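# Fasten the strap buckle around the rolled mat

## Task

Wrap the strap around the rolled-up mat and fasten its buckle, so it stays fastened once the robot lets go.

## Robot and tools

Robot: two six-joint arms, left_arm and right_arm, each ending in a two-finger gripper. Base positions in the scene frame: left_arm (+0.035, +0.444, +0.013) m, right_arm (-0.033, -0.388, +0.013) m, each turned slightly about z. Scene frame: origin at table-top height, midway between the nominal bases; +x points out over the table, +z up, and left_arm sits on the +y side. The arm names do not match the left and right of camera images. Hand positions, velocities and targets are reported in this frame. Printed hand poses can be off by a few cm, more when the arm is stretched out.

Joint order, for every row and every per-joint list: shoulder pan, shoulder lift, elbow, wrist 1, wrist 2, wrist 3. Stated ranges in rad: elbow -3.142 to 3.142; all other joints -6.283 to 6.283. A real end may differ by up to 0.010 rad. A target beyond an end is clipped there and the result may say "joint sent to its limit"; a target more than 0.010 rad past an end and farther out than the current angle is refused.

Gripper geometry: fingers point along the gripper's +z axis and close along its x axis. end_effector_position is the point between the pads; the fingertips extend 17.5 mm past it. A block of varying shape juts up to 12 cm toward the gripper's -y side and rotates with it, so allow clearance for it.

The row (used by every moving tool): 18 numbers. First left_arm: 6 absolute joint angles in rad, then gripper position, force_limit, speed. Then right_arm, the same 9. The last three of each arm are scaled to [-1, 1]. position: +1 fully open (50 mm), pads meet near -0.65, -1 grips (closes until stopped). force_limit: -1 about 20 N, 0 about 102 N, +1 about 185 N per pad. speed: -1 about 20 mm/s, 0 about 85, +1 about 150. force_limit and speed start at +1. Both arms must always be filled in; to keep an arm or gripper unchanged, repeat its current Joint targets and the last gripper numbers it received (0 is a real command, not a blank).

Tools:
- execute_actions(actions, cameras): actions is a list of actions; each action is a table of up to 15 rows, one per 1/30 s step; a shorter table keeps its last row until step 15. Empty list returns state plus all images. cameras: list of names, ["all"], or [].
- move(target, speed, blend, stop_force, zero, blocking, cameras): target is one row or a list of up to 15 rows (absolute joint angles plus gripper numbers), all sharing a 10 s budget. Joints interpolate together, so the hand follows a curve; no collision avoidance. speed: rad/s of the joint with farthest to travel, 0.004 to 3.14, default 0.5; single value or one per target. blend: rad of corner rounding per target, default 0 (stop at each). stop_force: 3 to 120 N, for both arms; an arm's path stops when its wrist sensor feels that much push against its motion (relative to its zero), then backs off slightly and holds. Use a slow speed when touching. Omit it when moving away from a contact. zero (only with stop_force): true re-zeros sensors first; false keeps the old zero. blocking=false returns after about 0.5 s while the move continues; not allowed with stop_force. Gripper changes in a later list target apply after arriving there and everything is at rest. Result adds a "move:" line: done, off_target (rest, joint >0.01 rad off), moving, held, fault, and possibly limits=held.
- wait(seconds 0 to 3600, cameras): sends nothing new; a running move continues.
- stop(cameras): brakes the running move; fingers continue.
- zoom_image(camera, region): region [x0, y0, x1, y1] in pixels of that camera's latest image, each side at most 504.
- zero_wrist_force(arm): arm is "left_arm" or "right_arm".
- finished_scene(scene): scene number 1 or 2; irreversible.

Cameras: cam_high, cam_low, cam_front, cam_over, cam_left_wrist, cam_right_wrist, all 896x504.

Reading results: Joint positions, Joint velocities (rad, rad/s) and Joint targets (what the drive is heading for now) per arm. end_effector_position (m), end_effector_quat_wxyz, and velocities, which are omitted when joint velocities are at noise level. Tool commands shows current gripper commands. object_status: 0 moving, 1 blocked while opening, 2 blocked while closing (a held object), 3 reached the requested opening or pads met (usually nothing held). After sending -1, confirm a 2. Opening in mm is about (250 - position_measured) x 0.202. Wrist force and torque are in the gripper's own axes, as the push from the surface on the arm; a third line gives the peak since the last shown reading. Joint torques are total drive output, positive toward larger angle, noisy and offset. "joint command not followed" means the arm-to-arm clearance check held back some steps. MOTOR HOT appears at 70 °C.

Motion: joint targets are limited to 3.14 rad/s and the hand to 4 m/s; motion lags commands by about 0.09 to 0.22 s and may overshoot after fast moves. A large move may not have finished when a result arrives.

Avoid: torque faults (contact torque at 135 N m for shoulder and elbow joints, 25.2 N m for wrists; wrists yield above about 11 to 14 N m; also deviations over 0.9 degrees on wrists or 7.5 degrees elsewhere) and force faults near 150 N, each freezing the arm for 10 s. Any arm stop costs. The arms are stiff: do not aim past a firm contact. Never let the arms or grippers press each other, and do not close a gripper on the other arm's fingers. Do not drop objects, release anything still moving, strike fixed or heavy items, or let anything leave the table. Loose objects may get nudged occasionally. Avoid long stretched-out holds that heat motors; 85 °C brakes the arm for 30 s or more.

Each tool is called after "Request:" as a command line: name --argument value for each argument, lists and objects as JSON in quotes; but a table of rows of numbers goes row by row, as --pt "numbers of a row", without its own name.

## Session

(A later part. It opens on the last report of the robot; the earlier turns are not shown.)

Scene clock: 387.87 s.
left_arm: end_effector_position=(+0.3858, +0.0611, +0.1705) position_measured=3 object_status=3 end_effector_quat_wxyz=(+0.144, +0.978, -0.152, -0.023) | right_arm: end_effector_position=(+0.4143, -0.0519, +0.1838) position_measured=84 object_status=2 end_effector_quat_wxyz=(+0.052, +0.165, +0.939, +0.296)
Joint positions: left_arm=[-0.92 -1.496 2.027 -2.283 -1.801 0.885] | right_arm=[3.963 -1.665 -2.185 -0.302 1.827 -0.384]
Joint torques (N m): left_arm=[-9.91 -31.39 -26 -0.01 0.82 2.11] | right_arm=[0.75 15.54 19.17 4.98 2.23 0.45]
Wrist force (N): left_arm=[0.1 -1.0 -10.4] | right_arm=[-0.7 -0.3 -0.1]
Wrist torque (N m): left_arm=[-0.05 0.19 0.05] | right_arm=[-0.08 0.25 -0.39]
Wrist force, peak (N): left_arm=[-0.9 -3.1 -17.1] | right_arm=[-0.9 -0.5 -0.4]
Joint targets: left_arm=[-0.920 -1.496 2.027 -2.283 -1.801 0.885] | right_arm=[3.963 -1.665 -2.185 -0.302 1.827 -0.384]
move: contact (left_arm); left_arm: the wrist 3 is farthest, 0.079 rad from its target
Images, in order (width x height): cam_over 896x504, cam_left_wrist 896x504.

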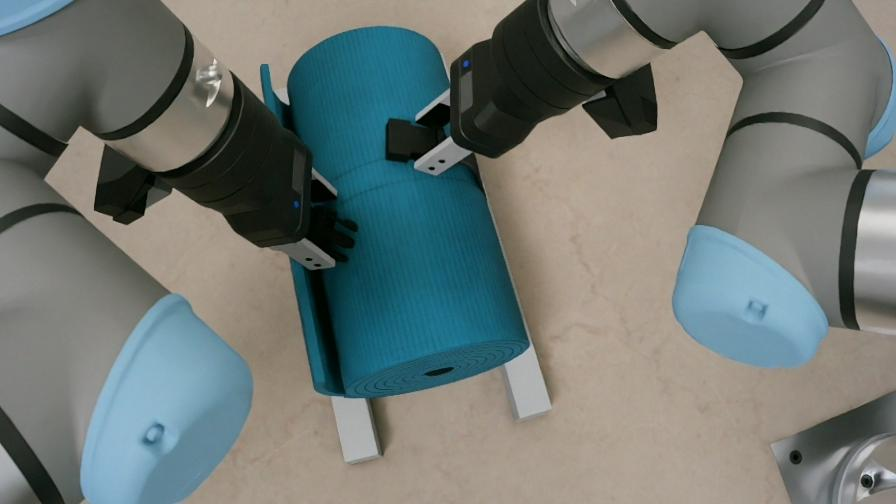

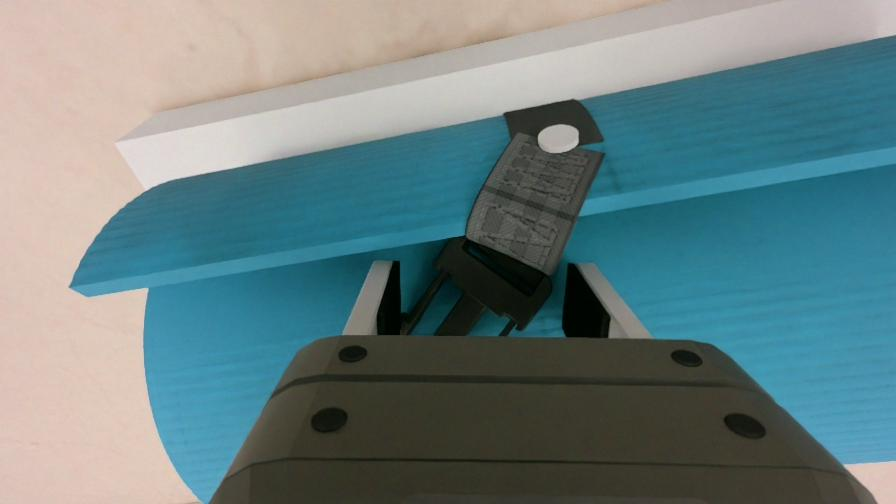

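Request:
move --target '[-0.957,-1.5231,1.9995,-2.2386,-1.7508,0.746,1,-0.6,-0.5,3.963,-1.665,-2.185,-0.302,1.827,-0.384,-1,-0.6,-1]' --speed 0.15

Request:
move --target '[-0.957,-1.4843,2.0455,-2.3234,-1.7508,0.746,1,-0.6,-0.5,3.963,-1.665,-2.185,-0.302,1.827,-0.384,-1,-0.6,-1]' --speed 0.06 --stop_force 8 --cameras '["cam_left_wrist","cam_over","cam_front"]'

Request:
zoom_image --camera "cam_over" --region '[250, 80, 500, 280]'

Scene clock: 402.63 s.
left_arm: end_effector_position=(+0.3832, +0.0539, +0.1887) position_measured=3 object_status=3 end_effector_quat_wxyz=(+0.130, +0.986, -0.100, -0.013) | right_arm: end_effector_position=(+0.4143, -0.0519, +0.1838) position_measured=84 object_status=2 end_effector_quat_wxyz=(+0.052, +0.165, +0.939, +0.296)
Joint positions: left_arm=[-0.957 -1.523 1.999 -2.238 -1.751 0.746] | right_arm=[3.963 -1.665 -2.185 -0.302 1.827 -0.384]
Joint torques (N m): left_arm=[9.24 -20.49 -15.17 -5.69 -2.12 2.33] | right_arm=[1.38 15.84 17.66 4.97 2.2 0.4]
Wrist force (N): left_arm=[-0.2 0.0 -0.1] | right_arm=[-0.9 -0.2 -0.5]
Wrist torque (N m): left_arm=[0.07 0.03 -0.09] | right_arm=[-0.07 0.28 -0.38]
Wrist force, peak (N): left_arm=[-0.2 -0.9 -10.9] | right_arm=[-0.9 -0.4 -0.4]
Joint targets: left_arm=[-0.957 -1.523 1.999 -2.239 -1.751 0.746] | right_arm=[3.963 -1.665 -2.185 -0.302 1.827 -0.384]
move: done

Scene clock: 404.47 s.
left_arm: end_effector_position=(+0.3834, +0.0537, +0.1756) position_measured=3 object_status=3 end_effector_quat_wxyz=(+0.130, +0.986, -0.100, -0.013) | right_arm: end_effector_position=(+0.4143, -0.0519, +0.1838) position_measured=84 object_status=2 end_effector_quat_wxyz=(+0.052, +0.165, +0.939, +0.296)
Joint positions: left_arm=[-0.957 -1.506 2.019 -2.275 -1.751 0.746] | right_arm=[3.963 -1.665 -2.185 -0.302 1.827 -0.384]
Joint torques (N m): left_arm=[-0.21 -32.51 -28.21 -5.11 1.4 1.06] | right_arm=[1.7 15.59 17.19 4.92 2.18 0.38]
Wrist force (N): left_arm=[-1.7 -2.0 -7.5] | right_arm=[-0.8 -0.2 -0.2]
Wrist torque (N m): left_arm=[-0.03 -0.17 -0.04] | right_arm=[-0.08 0.26 -0.38]
Wrist force, peak (N): left_arm=[-7.6 -4.0 -26.3] | right_arm=[-0.9 -0.2 -0.4]
Joint targets: left_arm=[-0.957 -1.506 2.019 -2.275 -1.751 0.746] | right_arm=[3.963 -1.665 -2.185 -0.302 1.827 -0.384]
move: contact (left_arm); left_arm: the wrist 1 is farthest, 0.048 rad from its target
Images, in order (width x height): cam_front 896x504, cam_over 896x504, cam_left_wrist 896x504.

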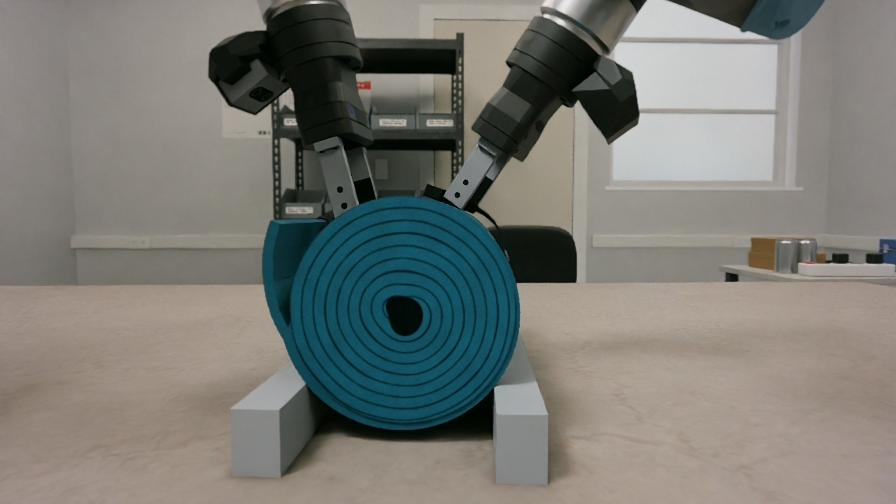

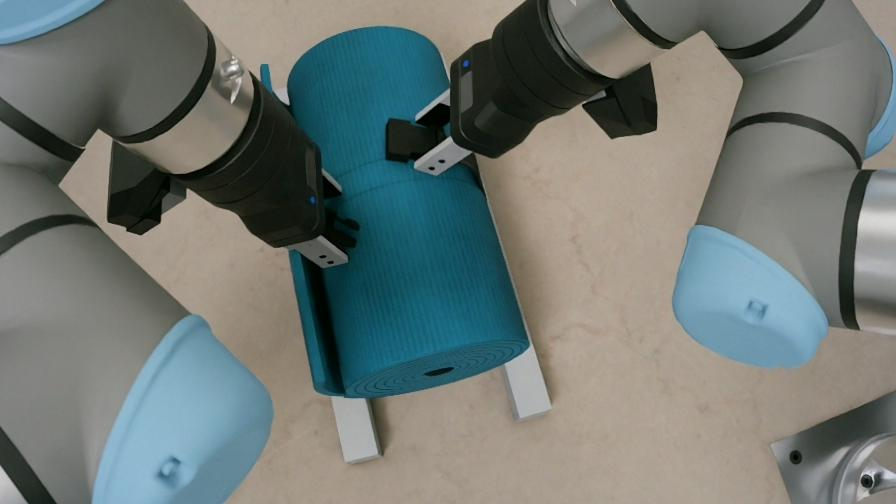

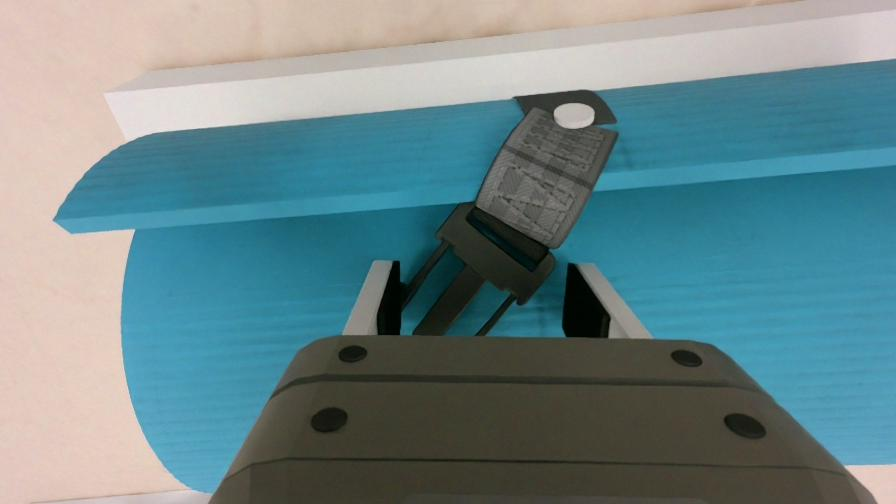

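Scaled by 2.016.

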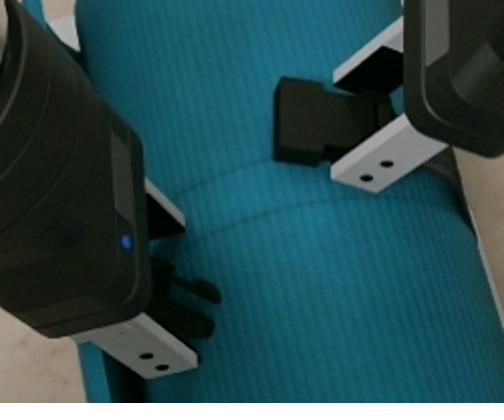

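Request:
move --pt "-0.957 -1.5231 1.9995 -2.2386 -1.7508 0.746 1 -0.6 -0.5 3.963 -1.665 -2.185 -0.302 1.827 -0.384 -1 -0.6 -1" --pt "-0.9213 -1.5022 1.9847 -2.2334 -1.8299 0.9527 1 -0.6 -0.5 3.963 -1.665 -2.185 -0.302 1.827 -0.384 -1 -0.6 -1" --speed 0.15

Request:
move --target '[-0.9213,-1.463,2.0297,-2.3176,-1.8299,0.9527,1,-0.6,-0.5,3.963,-1.665,-2.185,-0.302,1.827,-0.384,-1,-0.6,-1]' --speed 0.06 --stop_force 8 --cameras '["cam_left_wrist","cam_over"]'

Request:
zoom_image --camera "cam_over" --region '[250, 80, 500, 280]'

Scene clock: 425.63 s.
left_arm: end_effector_position=(+0.3829, +0.0518, +0.1887) position_measured=3 object_status=3 end_effector_quat_wxyz=(+0.154, +0.970, -0.186, -0.030) | right_arm: end_effector_position=(+0.4143, -0.0519, +0.1838) position_measured=84 object_status=2 end_effector_quat_wxyz=(+0.052, +0.165, +0.939, +0.296)
Joint positions: left_arm=[-0.921 -1.502 1.985 -2.233 -1.83 0.953] | right_arm=[3.963 -1.665 -2.185 -0.302 1.827 -0.384]
Joint torques (N m): left_arm=[-5.62 -30.22 -22.04 -1.56 1.26 -2.53] | right_arm=[2.51 16.18 16.08 4.86 2.07 0.29]
Wrist force (N): left_arm=[-0.5 -0.3 0.1] | right_arm=[-0.8 -0.3 -0.4]
Wrist torque (N m): left_arm=[0.02 0.07 -0.05] | right_arm=[-0.10 0.25 -0.39]
Wrist force, peak (N): left_arm=[-2.0 -2.1 -7.8] | right_arm=[-1.1 -0.2 -0.3]
Joint targets: left_arm=[-0.921 -1.502 1.985 -2.233 -1.830 0.953] | right_arm=[3.963 -1.665 -2.185 -0.302 1.827 -0.384]
move: done

Scene clock: 427.33 s.
left_arm: end_effector_position=(+0.3831, +0.0515, +0.1775) position_measured=3 object_status=3 end_effector_quat_wxyz=(+0.154, +0.970, -0.186, -0.029) | right_arm: end_effector_position=(+0.4143, -0.0519, +0.1838) position_measured=84 object_status=2 end_effector_quat_wxyz=(+0.052, +0.165, +0.939, +0.296)
Joint positions: left_arm=[-0.921 -1.488 2.001 -2.265 -1.83 0.953] | right_arm=[3.963 -1.665 -2.185 -0.302 1.827 -0.384]
Joint torques (N m): left_arm=[-5.99 -33.03 -25.86 -4.01 1.29 -1.41] | right_arm=[3.29 15.87 15.27 5 2.11 0.3]
Wrist force (N): left_arm=[-0.9 2.3 -7.8] | right_arm=[-0.6 -0.4 -0.1]
Wrist torque (N m): left_arm=[-0.05 0.29 0.03] | right_arm=[-0.10 0.24 -0.39]
Wrist force, peak (N): left_arm=[-5.4 3.7 -21.8] | right_arm=[-0.9 -0.1 -0.6]
Joint targets: left_arm=[-0.921 -1.488 2.001 -2.265 -1.830 0.953] | right_arm=[3.963 -1.665 -2.185 -0.302 1.827 -0.384]
move: contact (left_arm); left_arm: the wrist 1 is farthest, 0.053 rad from its target
Images, in order (width x height): cam_over 896x504, cam_left_wrist 896x504.

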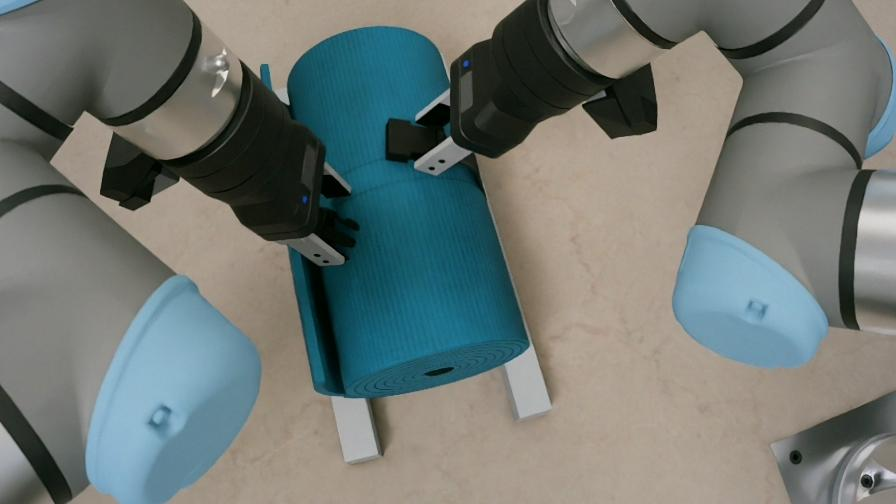

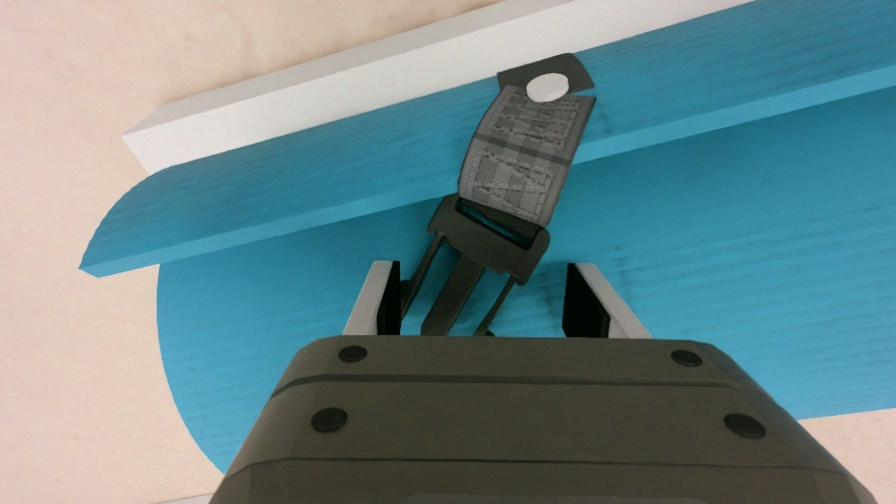

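Scaled by 2.016.

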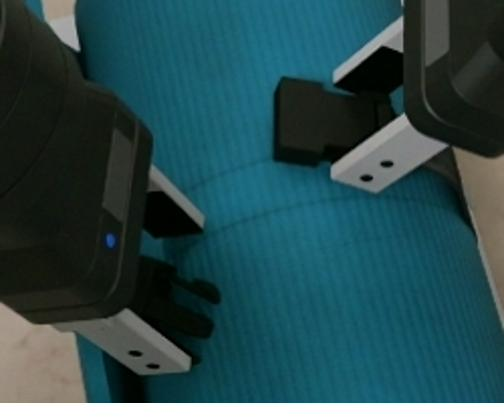

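Request:
move --pt "-0.9213 -1.5022 1.9847 -2.2334 -1.8299 0.9527 1 -0.6 -0.5 3.963 -1.665 -2.185 -0.302 1.827 -0.384 -1 -0.6 -1" --pt "-0.827 -1.4614 1.97 -2.2183 -1.9861 1.2384 1 -0.6 -0.5 3.963 -1.665 -2.185 -0.302 1.827 -0.384 -1 -0.6 -1" --speed 0.2

Request:
move --target '[-0.8516,-1.4218,2.0081,-2.3068,-1.9828,1.2118,1,-0.6,-0.5,3.963,-1.665,-2.185,-0.302,1.827,-0.384,-1,-0.6,-1]' --speed 0.06 --stop_force 8 --cameras '["cam_left_wrist","cam_over"]'

Request:
zoom_image --camera "cam_left_wrist" --region '[350, 180, 610, 340]'

Scene clock: 446.27 s.
left_arm: end_effector_position=(+0.3895, +0.0612, +0.1857) position_measured=3 object_status=3 end_effector_quat_wxyz=(+0.208, +0.936, -0.277, -0.061) | right_arm: end_effector_position=(+0.4143, -0.0519, +0.1838) position_measured=84 object_status=2 end_effector_quat_wxyz=(+0.052, +0.165, +0.939, +0.296)
Joint positions: left_arm=[-0.827 -1.461 1.97 -2.218 -1.986 1.238] | right_arm=[3.963 -1.665 -2.185 -0.302 1.827 -0.384]
Joint torques (N m): left_arm=[-7.69 -37.58 -20.32 -2.94 0.61 -1.95] | right_arm=[4.04 16.27 14.36 4.88 1.96 0.24]
Wrist force (N): left_arm=[-0.7 -0.7 0.3] | right_arm=[-0.4 -0.1 -0.4]
Wrist torque (N m): left_arm=[-0.03 0.13 -0.04] | right_arm=[-0.05 0.21 -0.39]
Wrist force, peak (N): left_arm=[-0.9 2.1 -8.0] | right_arm=[-0.9 -0.4 -0.5]
Joint targets: left_arm=[-0.827 -1.461 1.970 -2.218 -1.986 1.238] | right_arm=[3.963 -1.665 -2.185 -0.302 1.827 -0.384]
move: done

Scene clock: 448.00 s.
left_arm: end_effector_position=(+0.3872, +0.0571, +0.1759) position_measured=3 object_status=3 end_effector_quat_wxyz=(+0.208, +0.936, -0.277, -0.061) | right_arm: end_effector_position=(+0.4143, -0.0519, +0.1838) position_measured=84 object_status=2 end_effector_quat_wxyz=(+0.052, +0.165, +0.939, +0.296)
Joint positions: left_arm=[-0.836 -1.447 1.984 -2.25 -1.985 1.229] | right_arm=[3.963 -1.665 -2.185 -0.302 1.827 -0.384]
Joint torques (N m): left_arm=[6.95 -34.7 -26.61 -4.43 -2.45 2.61] | right_arm=[4.5 16.31 14.81 4.8 1.95 0.21]
Wrist force (N): left_arm=[-0.9 -1.0 -8.6] | right_arm=[-0.7 -0.1 -0.2]
Wrist torque (N m): left_arm=[-0.10 0.35 -0.08] | right_arm=[-0.05 0.24 -0.38]
Wrist force, peak (N): left_arm=[-6.9 -3.5 -26.8] | right_arm=[-0.8 -0.3 -0.4]
Joint targets: left_arm=[-0.836 -1.447 1.984 -2.250 -1.985 1.229] | right_arm=[3.963 -1.665 -2.185 -0.302 1.827 -0.384]
move: contact (left_arm); left_arm: the wrist 1 is farthest, 0.057 rad from its target
Images, in order (width x height): cam_over 896x504, cam_left_wrist 896x504.

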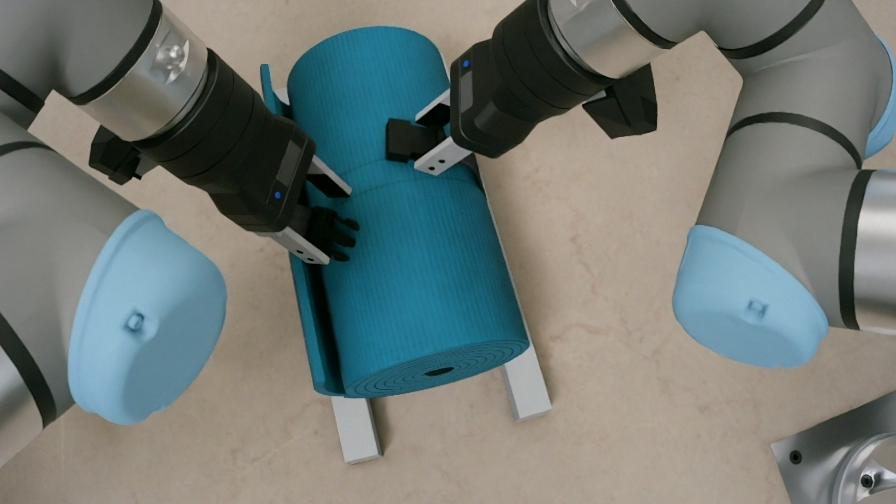

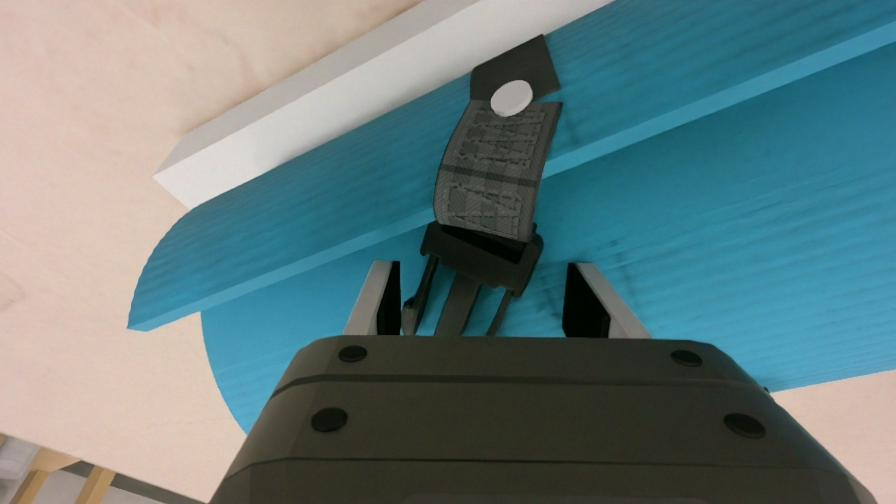

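Scaled by 1.938.

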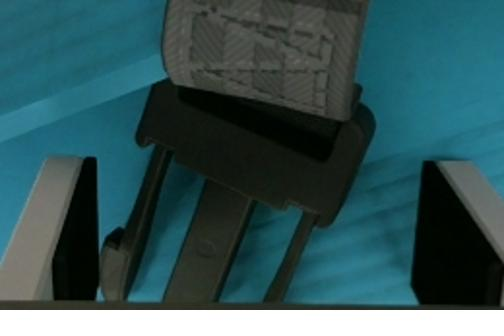

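Request:
move --target '[-0.836,-1.447,1.984,-2.25,-1.985,1.229,-1,-0.6,-1,3.963,-1.665,-2.185,-0.302,1.827,-0.384,-1,-0.6,-1]' --cameras '["cam_left_wrist","cam_over"]'

Request:
zoom_image --camera "cam_left_wrist" --region '[350, 180, 610, 340]'

Scene clock: 463.10 s.
left_arm: end_effector_position=(+0.3870, +0.0572, +0.1756) position_measured=250 object_status=3 end_effector_quat_wxyz=(+0.208, +0.936, -0.277, -0.062) | right_arm: end_effector_position=(+0.4143, -0.0519, +0.1838) position_measured=84 object_status=2 end_effector_quat_wxyz=(+0.052, +0.165, +0.939, +0.296)
Joint positions: left_arm=[-0.836 -1.447 1.984 -2.25 -1.985 1.229] | right_arm=[3.963 -1.665 -2.185 -0.302 1.827 -0.384]
Joint torques (N m): left_arm=[-7.98 -23.11 -14.96 -1.07 -0.62 -1.41] | right_arm=[4.12 16.12 14.92 4.94 1.93 0.14]
Wrist force (N): left_arm=[-0.6 -0.9 -4.2] | right_arm=[-0.6 -0.4 -0.3]
Wrist torque (N m): left_arm=[0.01 0.08 -0.09] | right_arm=[-0.10 0.22 -0.39]
Wrist force, peak (N): left_arm=[-1.3 -0.9 -9.1] | right_arm=[-1.0 -0.2 -0.3]
Joint targets: left_arm=[-0.836 -1.447 1.984 -2.250 -1.985 1.229] | right_arm=[3.963 -1.665 -2.185 -0.302 1.827 -0.384]
move: done
Images, in order (width x height): cam_over 896x504, cam_left_wrist 896x504.

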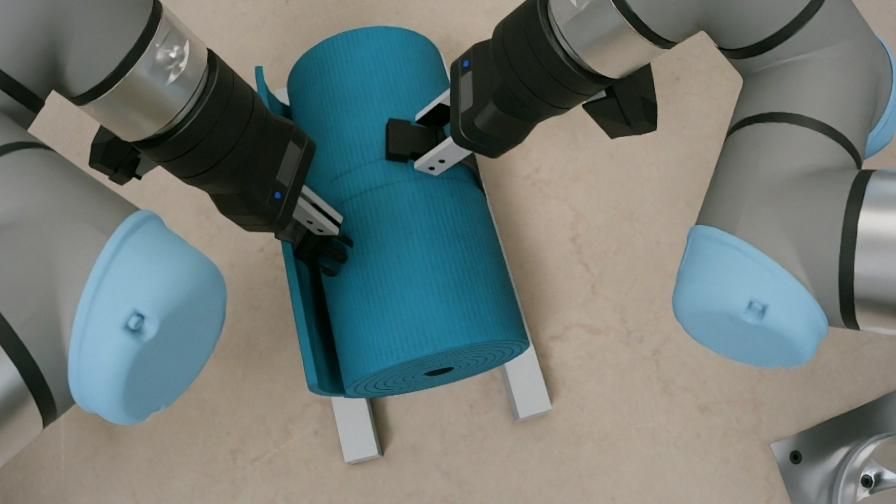

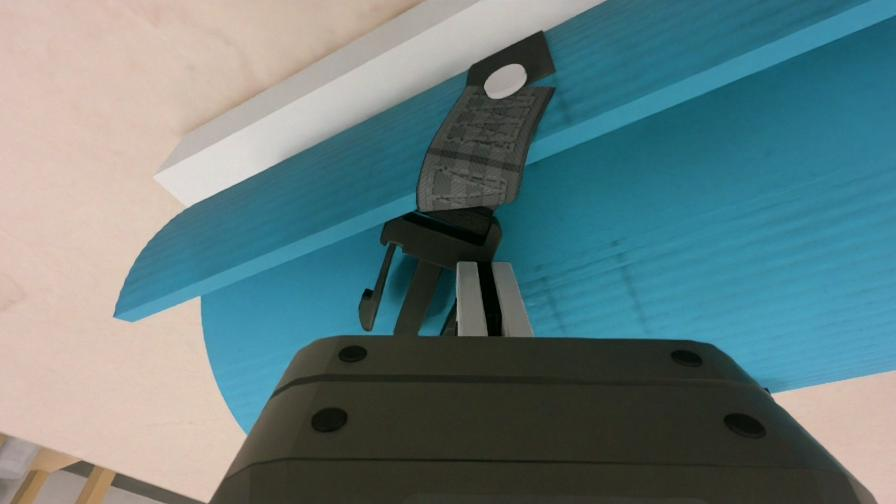

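Scaled by 1.938.

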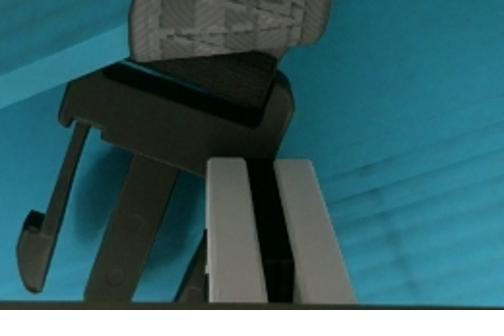

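Request:
move --pt "-0.827 -1.4614 1.97 -2.2183 -1.9861 1.2384 -1 -0.6 -1 3.963 -1.665 -2.185 -0.302 1.827 -0.384 -1 -0.6 -1" --pt "-0.827 -1.4614 1.97 -2.2183 -1.9861 1.2384 1 -0.6 -0.5 3.963 -1.665 -2.185 -0.302 1.827 -0.384 -1 -0.6 -1" --speed 0.2 --cameras '["cam_left_wrist","cam_low"]'

Request:
zoom_image --camera "cam_left_wrist" --region '[350, 180, 610, 340]'

Request:
zoom_image --camera "cam_low" --region '[200, 60, 480, 240]'

Scene clock: 471.80 s.
left_arm: end_effector_position=(+0.3895, +0.0611, +0.1857) position_measured=3 object_status=3 end_effector_quat_wxyz=(+0.208, +0.936, -0.277, -0.061) | right_arm: end_effector_position=(+0.4143, -0.0519, +0.1838) position_measured=84 object_status=2 end_effector_quat_wxyz=(+0.052, +0.165, +0.939, +0.296)
Joint positions: left_arm=[-0.827 -1.461 1.97 -2.218 -1.986 1.238] | right_arm=[3.963 -1.665 -2.185 -0.302 1.827 -0.384]
Joint torques (N m): left_arm=[-7.29 -21.46 -16.03 -1.45 0.78 -2.46] | right_arm=[4.21 16.55 15.37 4.89 1.79 0.05]
Wrist force (N): left_arm=[-0.4 -0.6 0.3] | right_arm=[-0.6 -0.3 -0.4]
Wrist torque (N m): left_arm=[-0.01 0.08 -0.14] | right_arm=[-0.09 0.23 -0.39]
Wrist force, peak (N): left_arm=[-0.5 -0.9 -4.5] | right_arm=[-0.9 -0.3 -0.4]
Joint targets: left_arm=[-0.827 -1.461 1.970 -2.218 -1.986 1.238] | right_arm=[3.963 -1.665 -2.185 -0.302 1.827 -0.384]
move: done
Images, in order (width x height): cam_low 896x504, cam_left_wrist 896x504.

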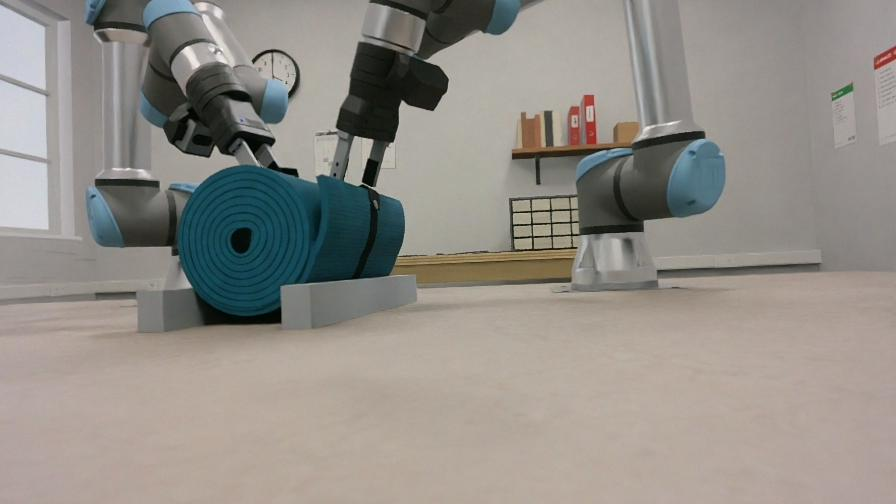

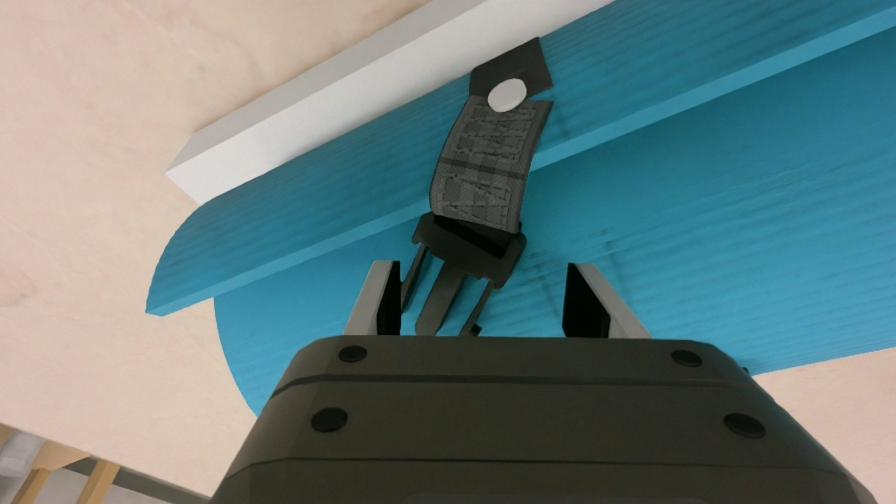

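Scaled by 1.938.

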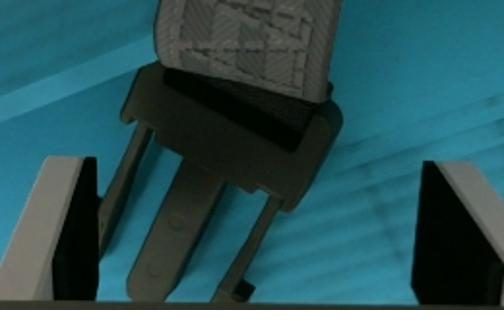

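Scaled by 1.800.

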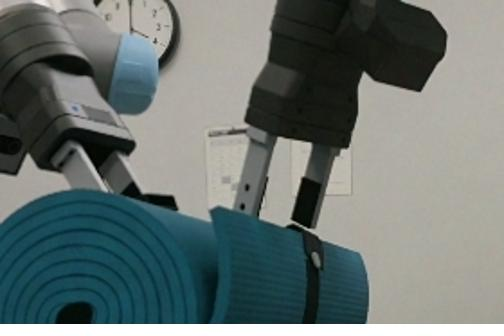

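Request:
move --target '[-0.8381,-1.4799,1.9854,-2.2201,-1.9847,1.2264,1,-0.6,-0.5,3.963,-1.665,-2.185,-0.302,1.827,-0.384,-1,-0.6,-1]' --speed 0.2

Request:
move --target '[-0.8583,-1.448,2.0164,-2.2917,-1.9817,1.2045,1,-0.6,-0.5,3.963,-1.665,-2.185,-0.302,1.827,-0.384,-1,-0.6,-1]' --speed 0.04 --stop_force 12 --cameras '["cam_left_wrist","cam_over"]'

Request:
zoom_image --camera "cam_left_wrist" --region '[350, 180, 610, 340]'

Request:
zoom_image --camera "cam_over" --region '[250, 80, 500, 280]'

Scene clock: 495.10 s.
left_arm: end_effector_position=(+0.3816, +0.0622, +0.1880) position_measured=3 object_status=3 end_effector_quat_wxyz=(+0.208, +0.936, -0.277, -0.061) | right_arm: end_effector_position=(+0.4143, -0.0519, +0.1838) position_measured=84 object_status=2 end_effector_quat_wxyz=(+0.052, +0.165, +0.939, +0.296)
Joint positions: left_arm=[-0.838 -1.48 1.985 -2.22 -1.985 1.226] | right_arm=[3.963 -1.665 -2.185 -0.302 1.827 -0.384]
Joint torques (N m): left_arm=[8.82 -27.23 -28.53 -3.72 -1.71 2.49] | right_arm=[4.3 16.64 15.5 4.77 1.82 -0.08]
Wrist force (N): left_arm=[-0.5 -0.7 0.2] | right_arm=[-0.6 -0.2 -0.5]
Wrist torque (N m): left_arm=[-0.04 0.10 -0.10] | right_arm=[-0.08 0.23 -0.39]
Wrist force, peak (N): left_arm=[-1.6 0.0 0.2] | right_arm=[-1.0 -0.2 -0.5]
Joint targets: left_arm=[-0.838 -1.480 1.985 -2.220 -1.985 1.226] | right_arm=[3.963 -1.665 -2.185 -0.302 1.827 -0.384]
move: done

Scene clock: 497.17 s.
left_arm: end_effector_position=(+0.3787, +0.0572, +0.1759) position_measured=3 object_status=3 end_effector_quat_wxyz=(+0.208, +0.936, -0.277, -0.061) | right_arm: end_effector_position=(+0.4143, -0.0519, +0.1838) position_measured=84 object_status=2 end_effector_quat_wxyz=(+0.052, +0.165, +0.939, +0.296)
Joint positions: left_arm=[-0.849 -1.462 2.003 -2.26 -1.983 1.214] | right_arm=[3.963 -1.665 -2.185 -0.302 1.827 -0.384]
Joint torques (N m): left_arm=[5.62 -30.67 -24.81 -1.03 -2.66 2.38] | right_arm=[4.18 16.05 15.16 4.75 1.83 -0.03]
Wrist force (N): left_arm=[-3.1 -1.8 -15.5] | right_arm=[-0.7 -0.1 -0.3]
Wrist torque (N m): left_arm=[-0.12 0.57 -0.08] | right_arm=[-0.05 0.25 -0.38]
Wrist force, peak (N): left_arm=[-7.3 -3.5 -27.0] | right_arm=[-0.8 -0.1 -0.6]
Joint targets: left_arm=[-0.849 -1.462 2.003 -2.260 -1.983 1.214] | right_arm=[3.963 -1.665 -2.185 -0.302 1.827 -0.384]
move: contact (left_arm); left_arm: the wrist 1 is farthest, 0.032 rad from its target
Images, in order (width x height): cam_over 896x504, cam_left_wrist 896x504.

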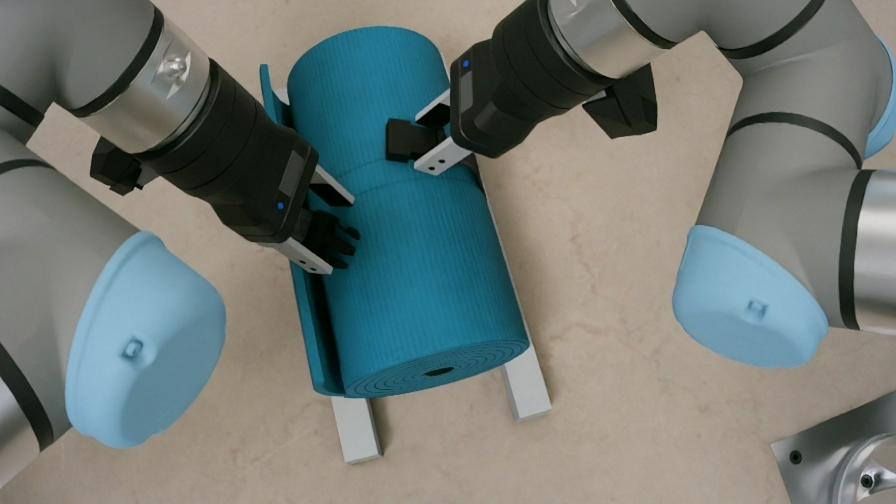

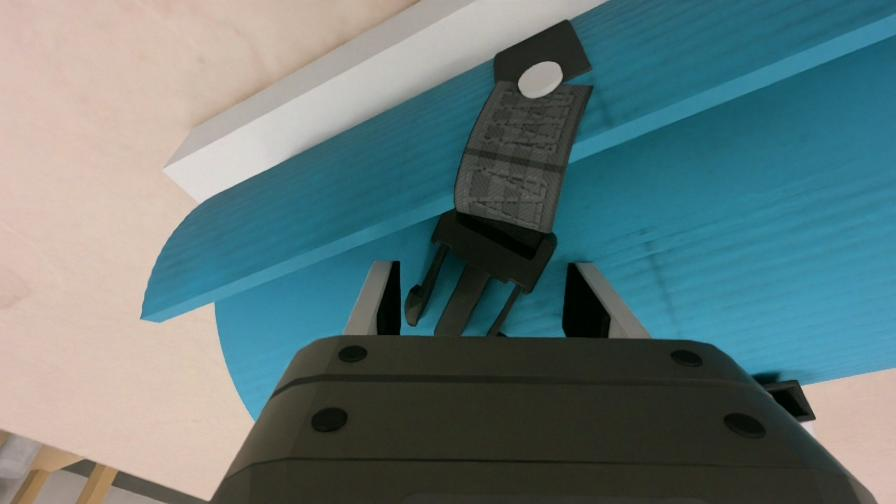

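Scaled by 1.938.

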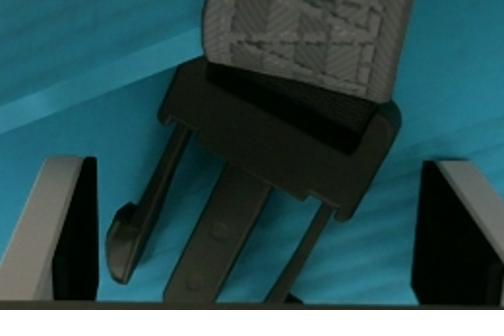

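Scaled by 2.016.

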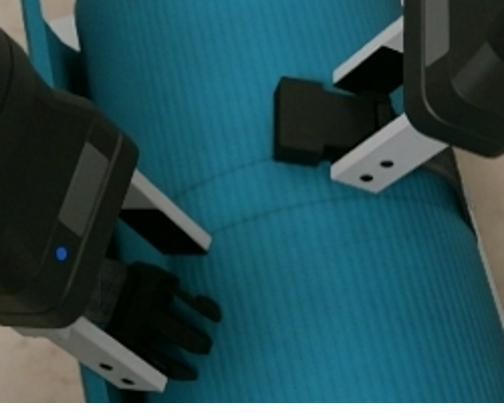

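Request:
move --pt "-0.827 -1.4614 1.97 -2.2183 -1.9861 1.2384 1 -0.6 -0.5 3.963 -1.665 -2.185 -0.302 1.827 -0.384 -1 -0.6 -1" --pt "-0.7857 -1.535 2.2631 -2.7853 -2.0412 1.3211 1 -0.6 -0.5 3.963 -1.665 -2.185 -0.302 1.827 -0.384 -1 -0.6 -1" --speed 0.3 --cameras '["cam_left_wrist","cam_front","cam_over"]'

Request:
zoom_image --camera "cam_left_wrist" --region '[350, 180, 610, 340]'

Scene clock: 529.57 s.
left_arm: end_effector_position=(+0.3844, +0.0797, +0.1814) position_measured=3 object_status=3 end_effector_quat_wxyz=(+0.315, +0.887, -0.327, +0.083) | right_arm: end_effector_position=(+0.4143, -0.0519, +0.1838) position_measured=84 object_status=2 end_effector_quat_wxyz=(+0.052, +0.165, +0.939, +0.296)
Joint positions: left_arm=[-0.786 -1.535 2.263 -2.785 -2.041 1.321] | right_arm=[3.963 -1.665 -2.185 -0.302 1.827 -0.384]
Joint torques (N m): left_arm=[-6.25 -13.19 -22.89 -2.08 0.96 -2.54] | right_arm=[3.85 16.85 15.53 4.78 1.69 -0.11]
Wrist force (N): left_arm=[2.3 -0.1 -2.3] | right_arm=[-0.8 -0.3 -0.4]
Wrist torque (N m): left_arm=[-0.09 0.03 -0.14] | right_arm=[-0.09 0.25 -0.39]
Wrist force, peak (N): left_arm=[-3.3 -1.9 -15.7] | right_arm=[-0.9 -0.3 -0.7]
Joint targets: left_arm=[-0.786 -1.535 2.263 -2.785 -2.041 1.321] | right_arm=[3.963 -1.665 -2.185 -0.302 1.827 -0.384]
move: done
Images, in order (width x height): cam_front 896x504, cam_over 896x504, cam_left_wrist 896x504.

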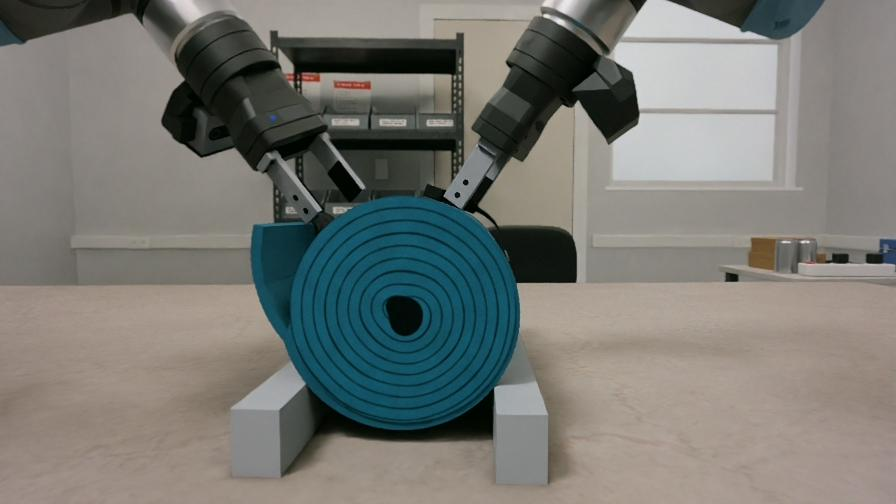

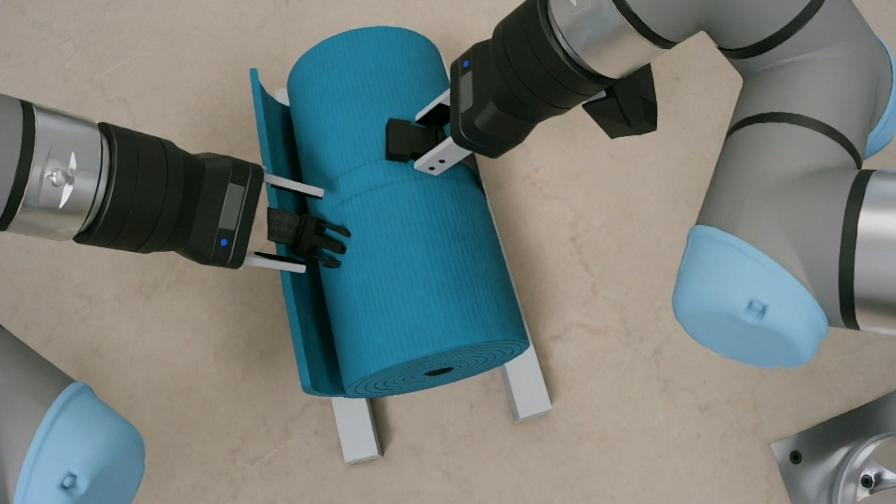

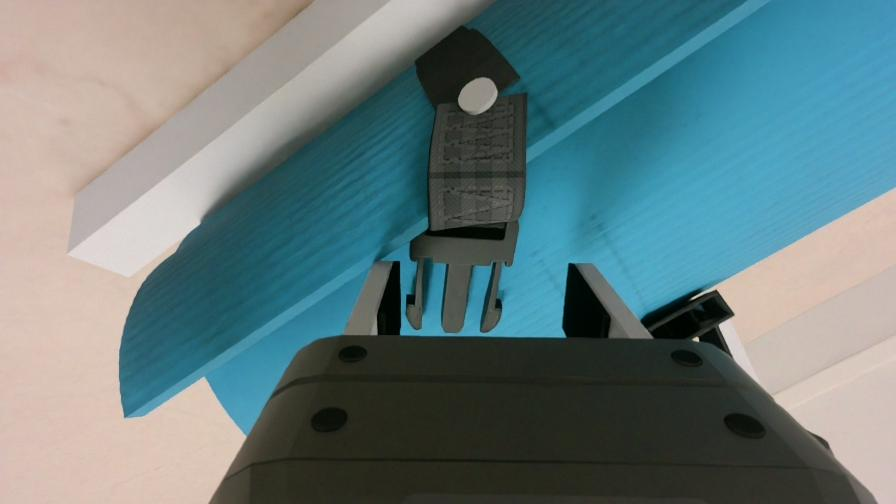

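Scaled by 1.938.

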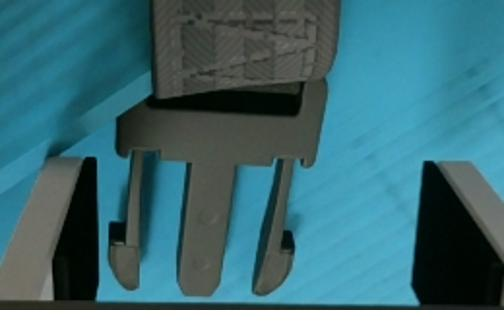

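Request:
move --target '[-0.7971,-1.4953,2.2721,-2.8392,-2.0359,1.3099,1,-0.6,-0.5,3.963,-1.665,-2.185,-0.302,1.827,-0.384,-1,-0.6,-1]' --speed 0.04 --stop_force 12 --cameras '["cam_left_wrist"]'

Request:
zoom_image --camera "cam_left_wrist" --region '[350, 180, 610, 340]'

Scene clock: 544.23 s.
left_arm: end_effector_position=(+0.3844, +0.0729, +0.1670) position_measured=3 object_status=3 end_effector_quat_wxyz=(+0.315, +0.887, -0.327, +0.083) | right_arm: end_effector_position=(+0.4143, -0.0519, +0.1838) position_measured=84 object_status=2 end_effector_quat_wxyz=(+0.052, +0.165, +0.939, +0.296)
Joint positions: left_arm=[-0.797 -1.495 2.272 -2.839 -2.036 1.31] | right_arm=[3.963 -1.665 -2.185 -0.302 1.827 -0.384]
Joint torques (N m): left_arm=[6.31 -32.38 -24.14 -0.91 -2.05 2.36] | right_arm=[3.63 16.52 15.59 4.81 1.74 -0.25]
Wrist force (N): left_arm=[0.7 0.5 -1.1] | right_arm=[-0.7 -0.3 -0.5]
Wrist torque (N m): left_arm=[-0.07 0.06 -0.05] | right_arm=[-0.09 0.24 -0.39]
Wrist force, peak (N): left_arm=[2.5 -0.3 -2.9] | right_arm=[-1.1 -0.4 -0.3]
Joint targets: left_arm=[-0.797 -1.495 2.272 -2.839 -2.036 1.310] | right_arm=[3.963 -1.665 -2.185 -0.302 1.827 -0.384]
move: done

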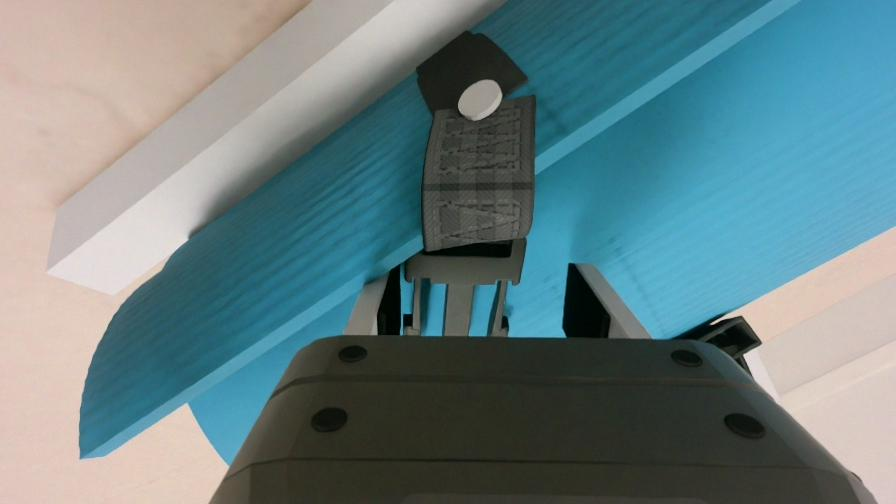

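Scaled by 1.938.

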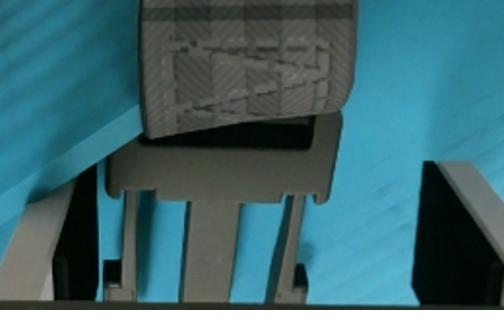

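Request:
move --target '[-0.8134,-1.4649,2.2831,-2.8874,-2.0282,1.294,1,-0.6,-0.5,3.963,-1.665,-2.185,-0.302,1.827,-0.384,-1,-0.6,-1]' --speed 0.04 --stop_force 10

Request:
zero_wrist_force --arm "left_arm"

Request:
execute_actions --actions '[]' --cameras '["cam_left_wrist"]'

Request:
zoom_image --camera "cam_left_wrist" --region '[350, 180, 610, 340]'

Scene clock: 553.03 s.
left_arm: end_effector_position=(+0.3821, +0.0677, +0.1576) position_measured=3 object_status=3 end_effector_quat_wxyz=(+0.315, +0.887, -0.327, +0.083) | right_arm: end_effector_position=(+0.4143, -0.0519, +0.1838) position_measured=84 object_status=2 end_effector_quat_wxyz=(+0.052, +0.165, +0.939, +0.296)
Joint positions: left_arm=[-0.81 -1.471 2.281 -2.877 -2.03 1.297] | right_arm=[3.963 -1.665 -2.185 -0.302 1.827 -0.384]
Joint torques (N m): left_arm=[5.06 -27.08 -21.95 -0.6 -2.15 2.47] | right_arm=[3.34 17.06 15.49 4.79 1.6 -0.28]
Wrist force (N): left_arm=[-0.1 0.6 -15.4] | right_arm=[-0.6 -0.2 -0.1]
Wrist torque (N m): left_arm=[-0.13 0.50 -0.06] | right_arm=[-0.07 0.24 -0.38]
Wrist force, peak (N): left_arm=[-5.4 -0.4 -31.6] | right_arm=[-0.9 -0.3 -0.6]
Joint targets: left_arm=[-0.810 -1.472 2.281 -2.877 -2.030 1.297] | right_arm=[3.963 -1.665 -2.185 -0.302 1.827 -0.384]
move: contact (left_arm)

Wrist force sensor zeroed.

Scene clock: 553.03 s.
left_arm: end_effector_position=(+0.3821, +0.0677, +0.1576) position_measured=3 object_status=3 end_effector_quat_wxyz=(+0.315, +0.887, -0.327, +0.083) | right_arm: end_effector_position=(+0.4143, -0.0519, +0.1838) position_measured=84 object_status=2 end_effector_quat_wxyz=(+0.052, +0.165, +0.939, +0.296)
Joint positions: left_arm=[-0.81 -1.471 2.281 -2.877 -2.03 1.297] | right_arm=[3.963 -1.665 -2.185 -0.302 1.827 -0.384]
Joint velocities: within noise
Joint torques (N m): left_arm=[5.06 -27.08 -21.95 -0.6 -2.15 2.47] | right_arm=[3.34 17.06 15.49 4.79 1.6 -0.28]
Motor temperatures (°C): left_arm=[28 34 33 34 38 34] | right_arm=[40 36 26 30 46 40]
Wrist force (N, zeroed by zero_wrist_force on left_arm): left_arm=[0.0 0.0 0.0] | right_arm=[-0.6 -0.2 -0.1]
Wrist torque (N m, zeroed by zero_wrist_force on left_arm): left_arm=[0.00 0.00 0.00] | right_arm=[-0.07 0.24 -0.38]
Wrist force, peak (N, zeroed by zero_wrist_force on left_arm): left_arm=[0.0 0.0 0.0] | right_arm=[-0.6 -0.2 -0.1]
Joint targets: left_arm=[-0.810 -1.472 2.281 -2.877 -2.030 1.297] | right_arm=[3.963 -1.665 -2.185 -0.302 1.827 -0.384]
Tool commands: left_gripper/position=+1.0 left_gripper/force_limit=-0.6 left_gripper/speed=-0.5 right_gripper/position=-1.0 right_gripper/force_limit=-0.6 right_gripper/speed=-1.0
Images, in order (width x height): cam_left_wrist 896x504.

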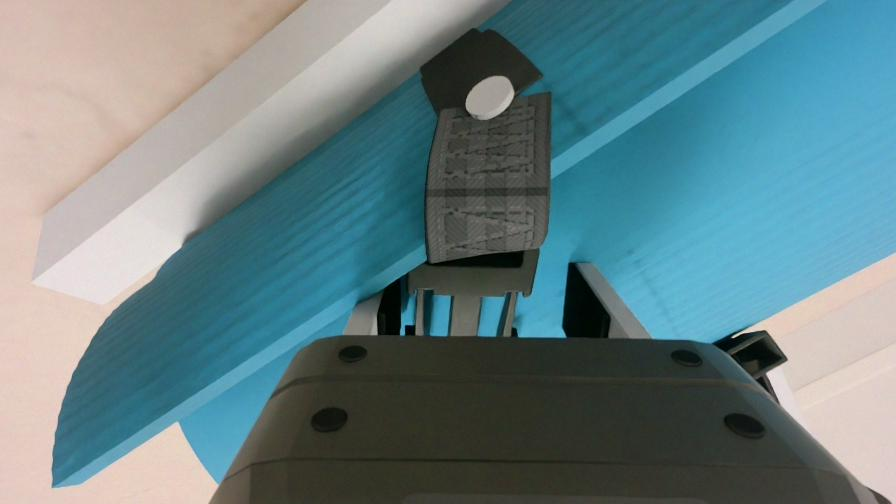

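Scaled by 1.938.

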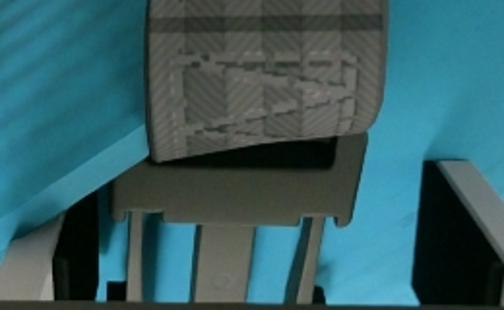

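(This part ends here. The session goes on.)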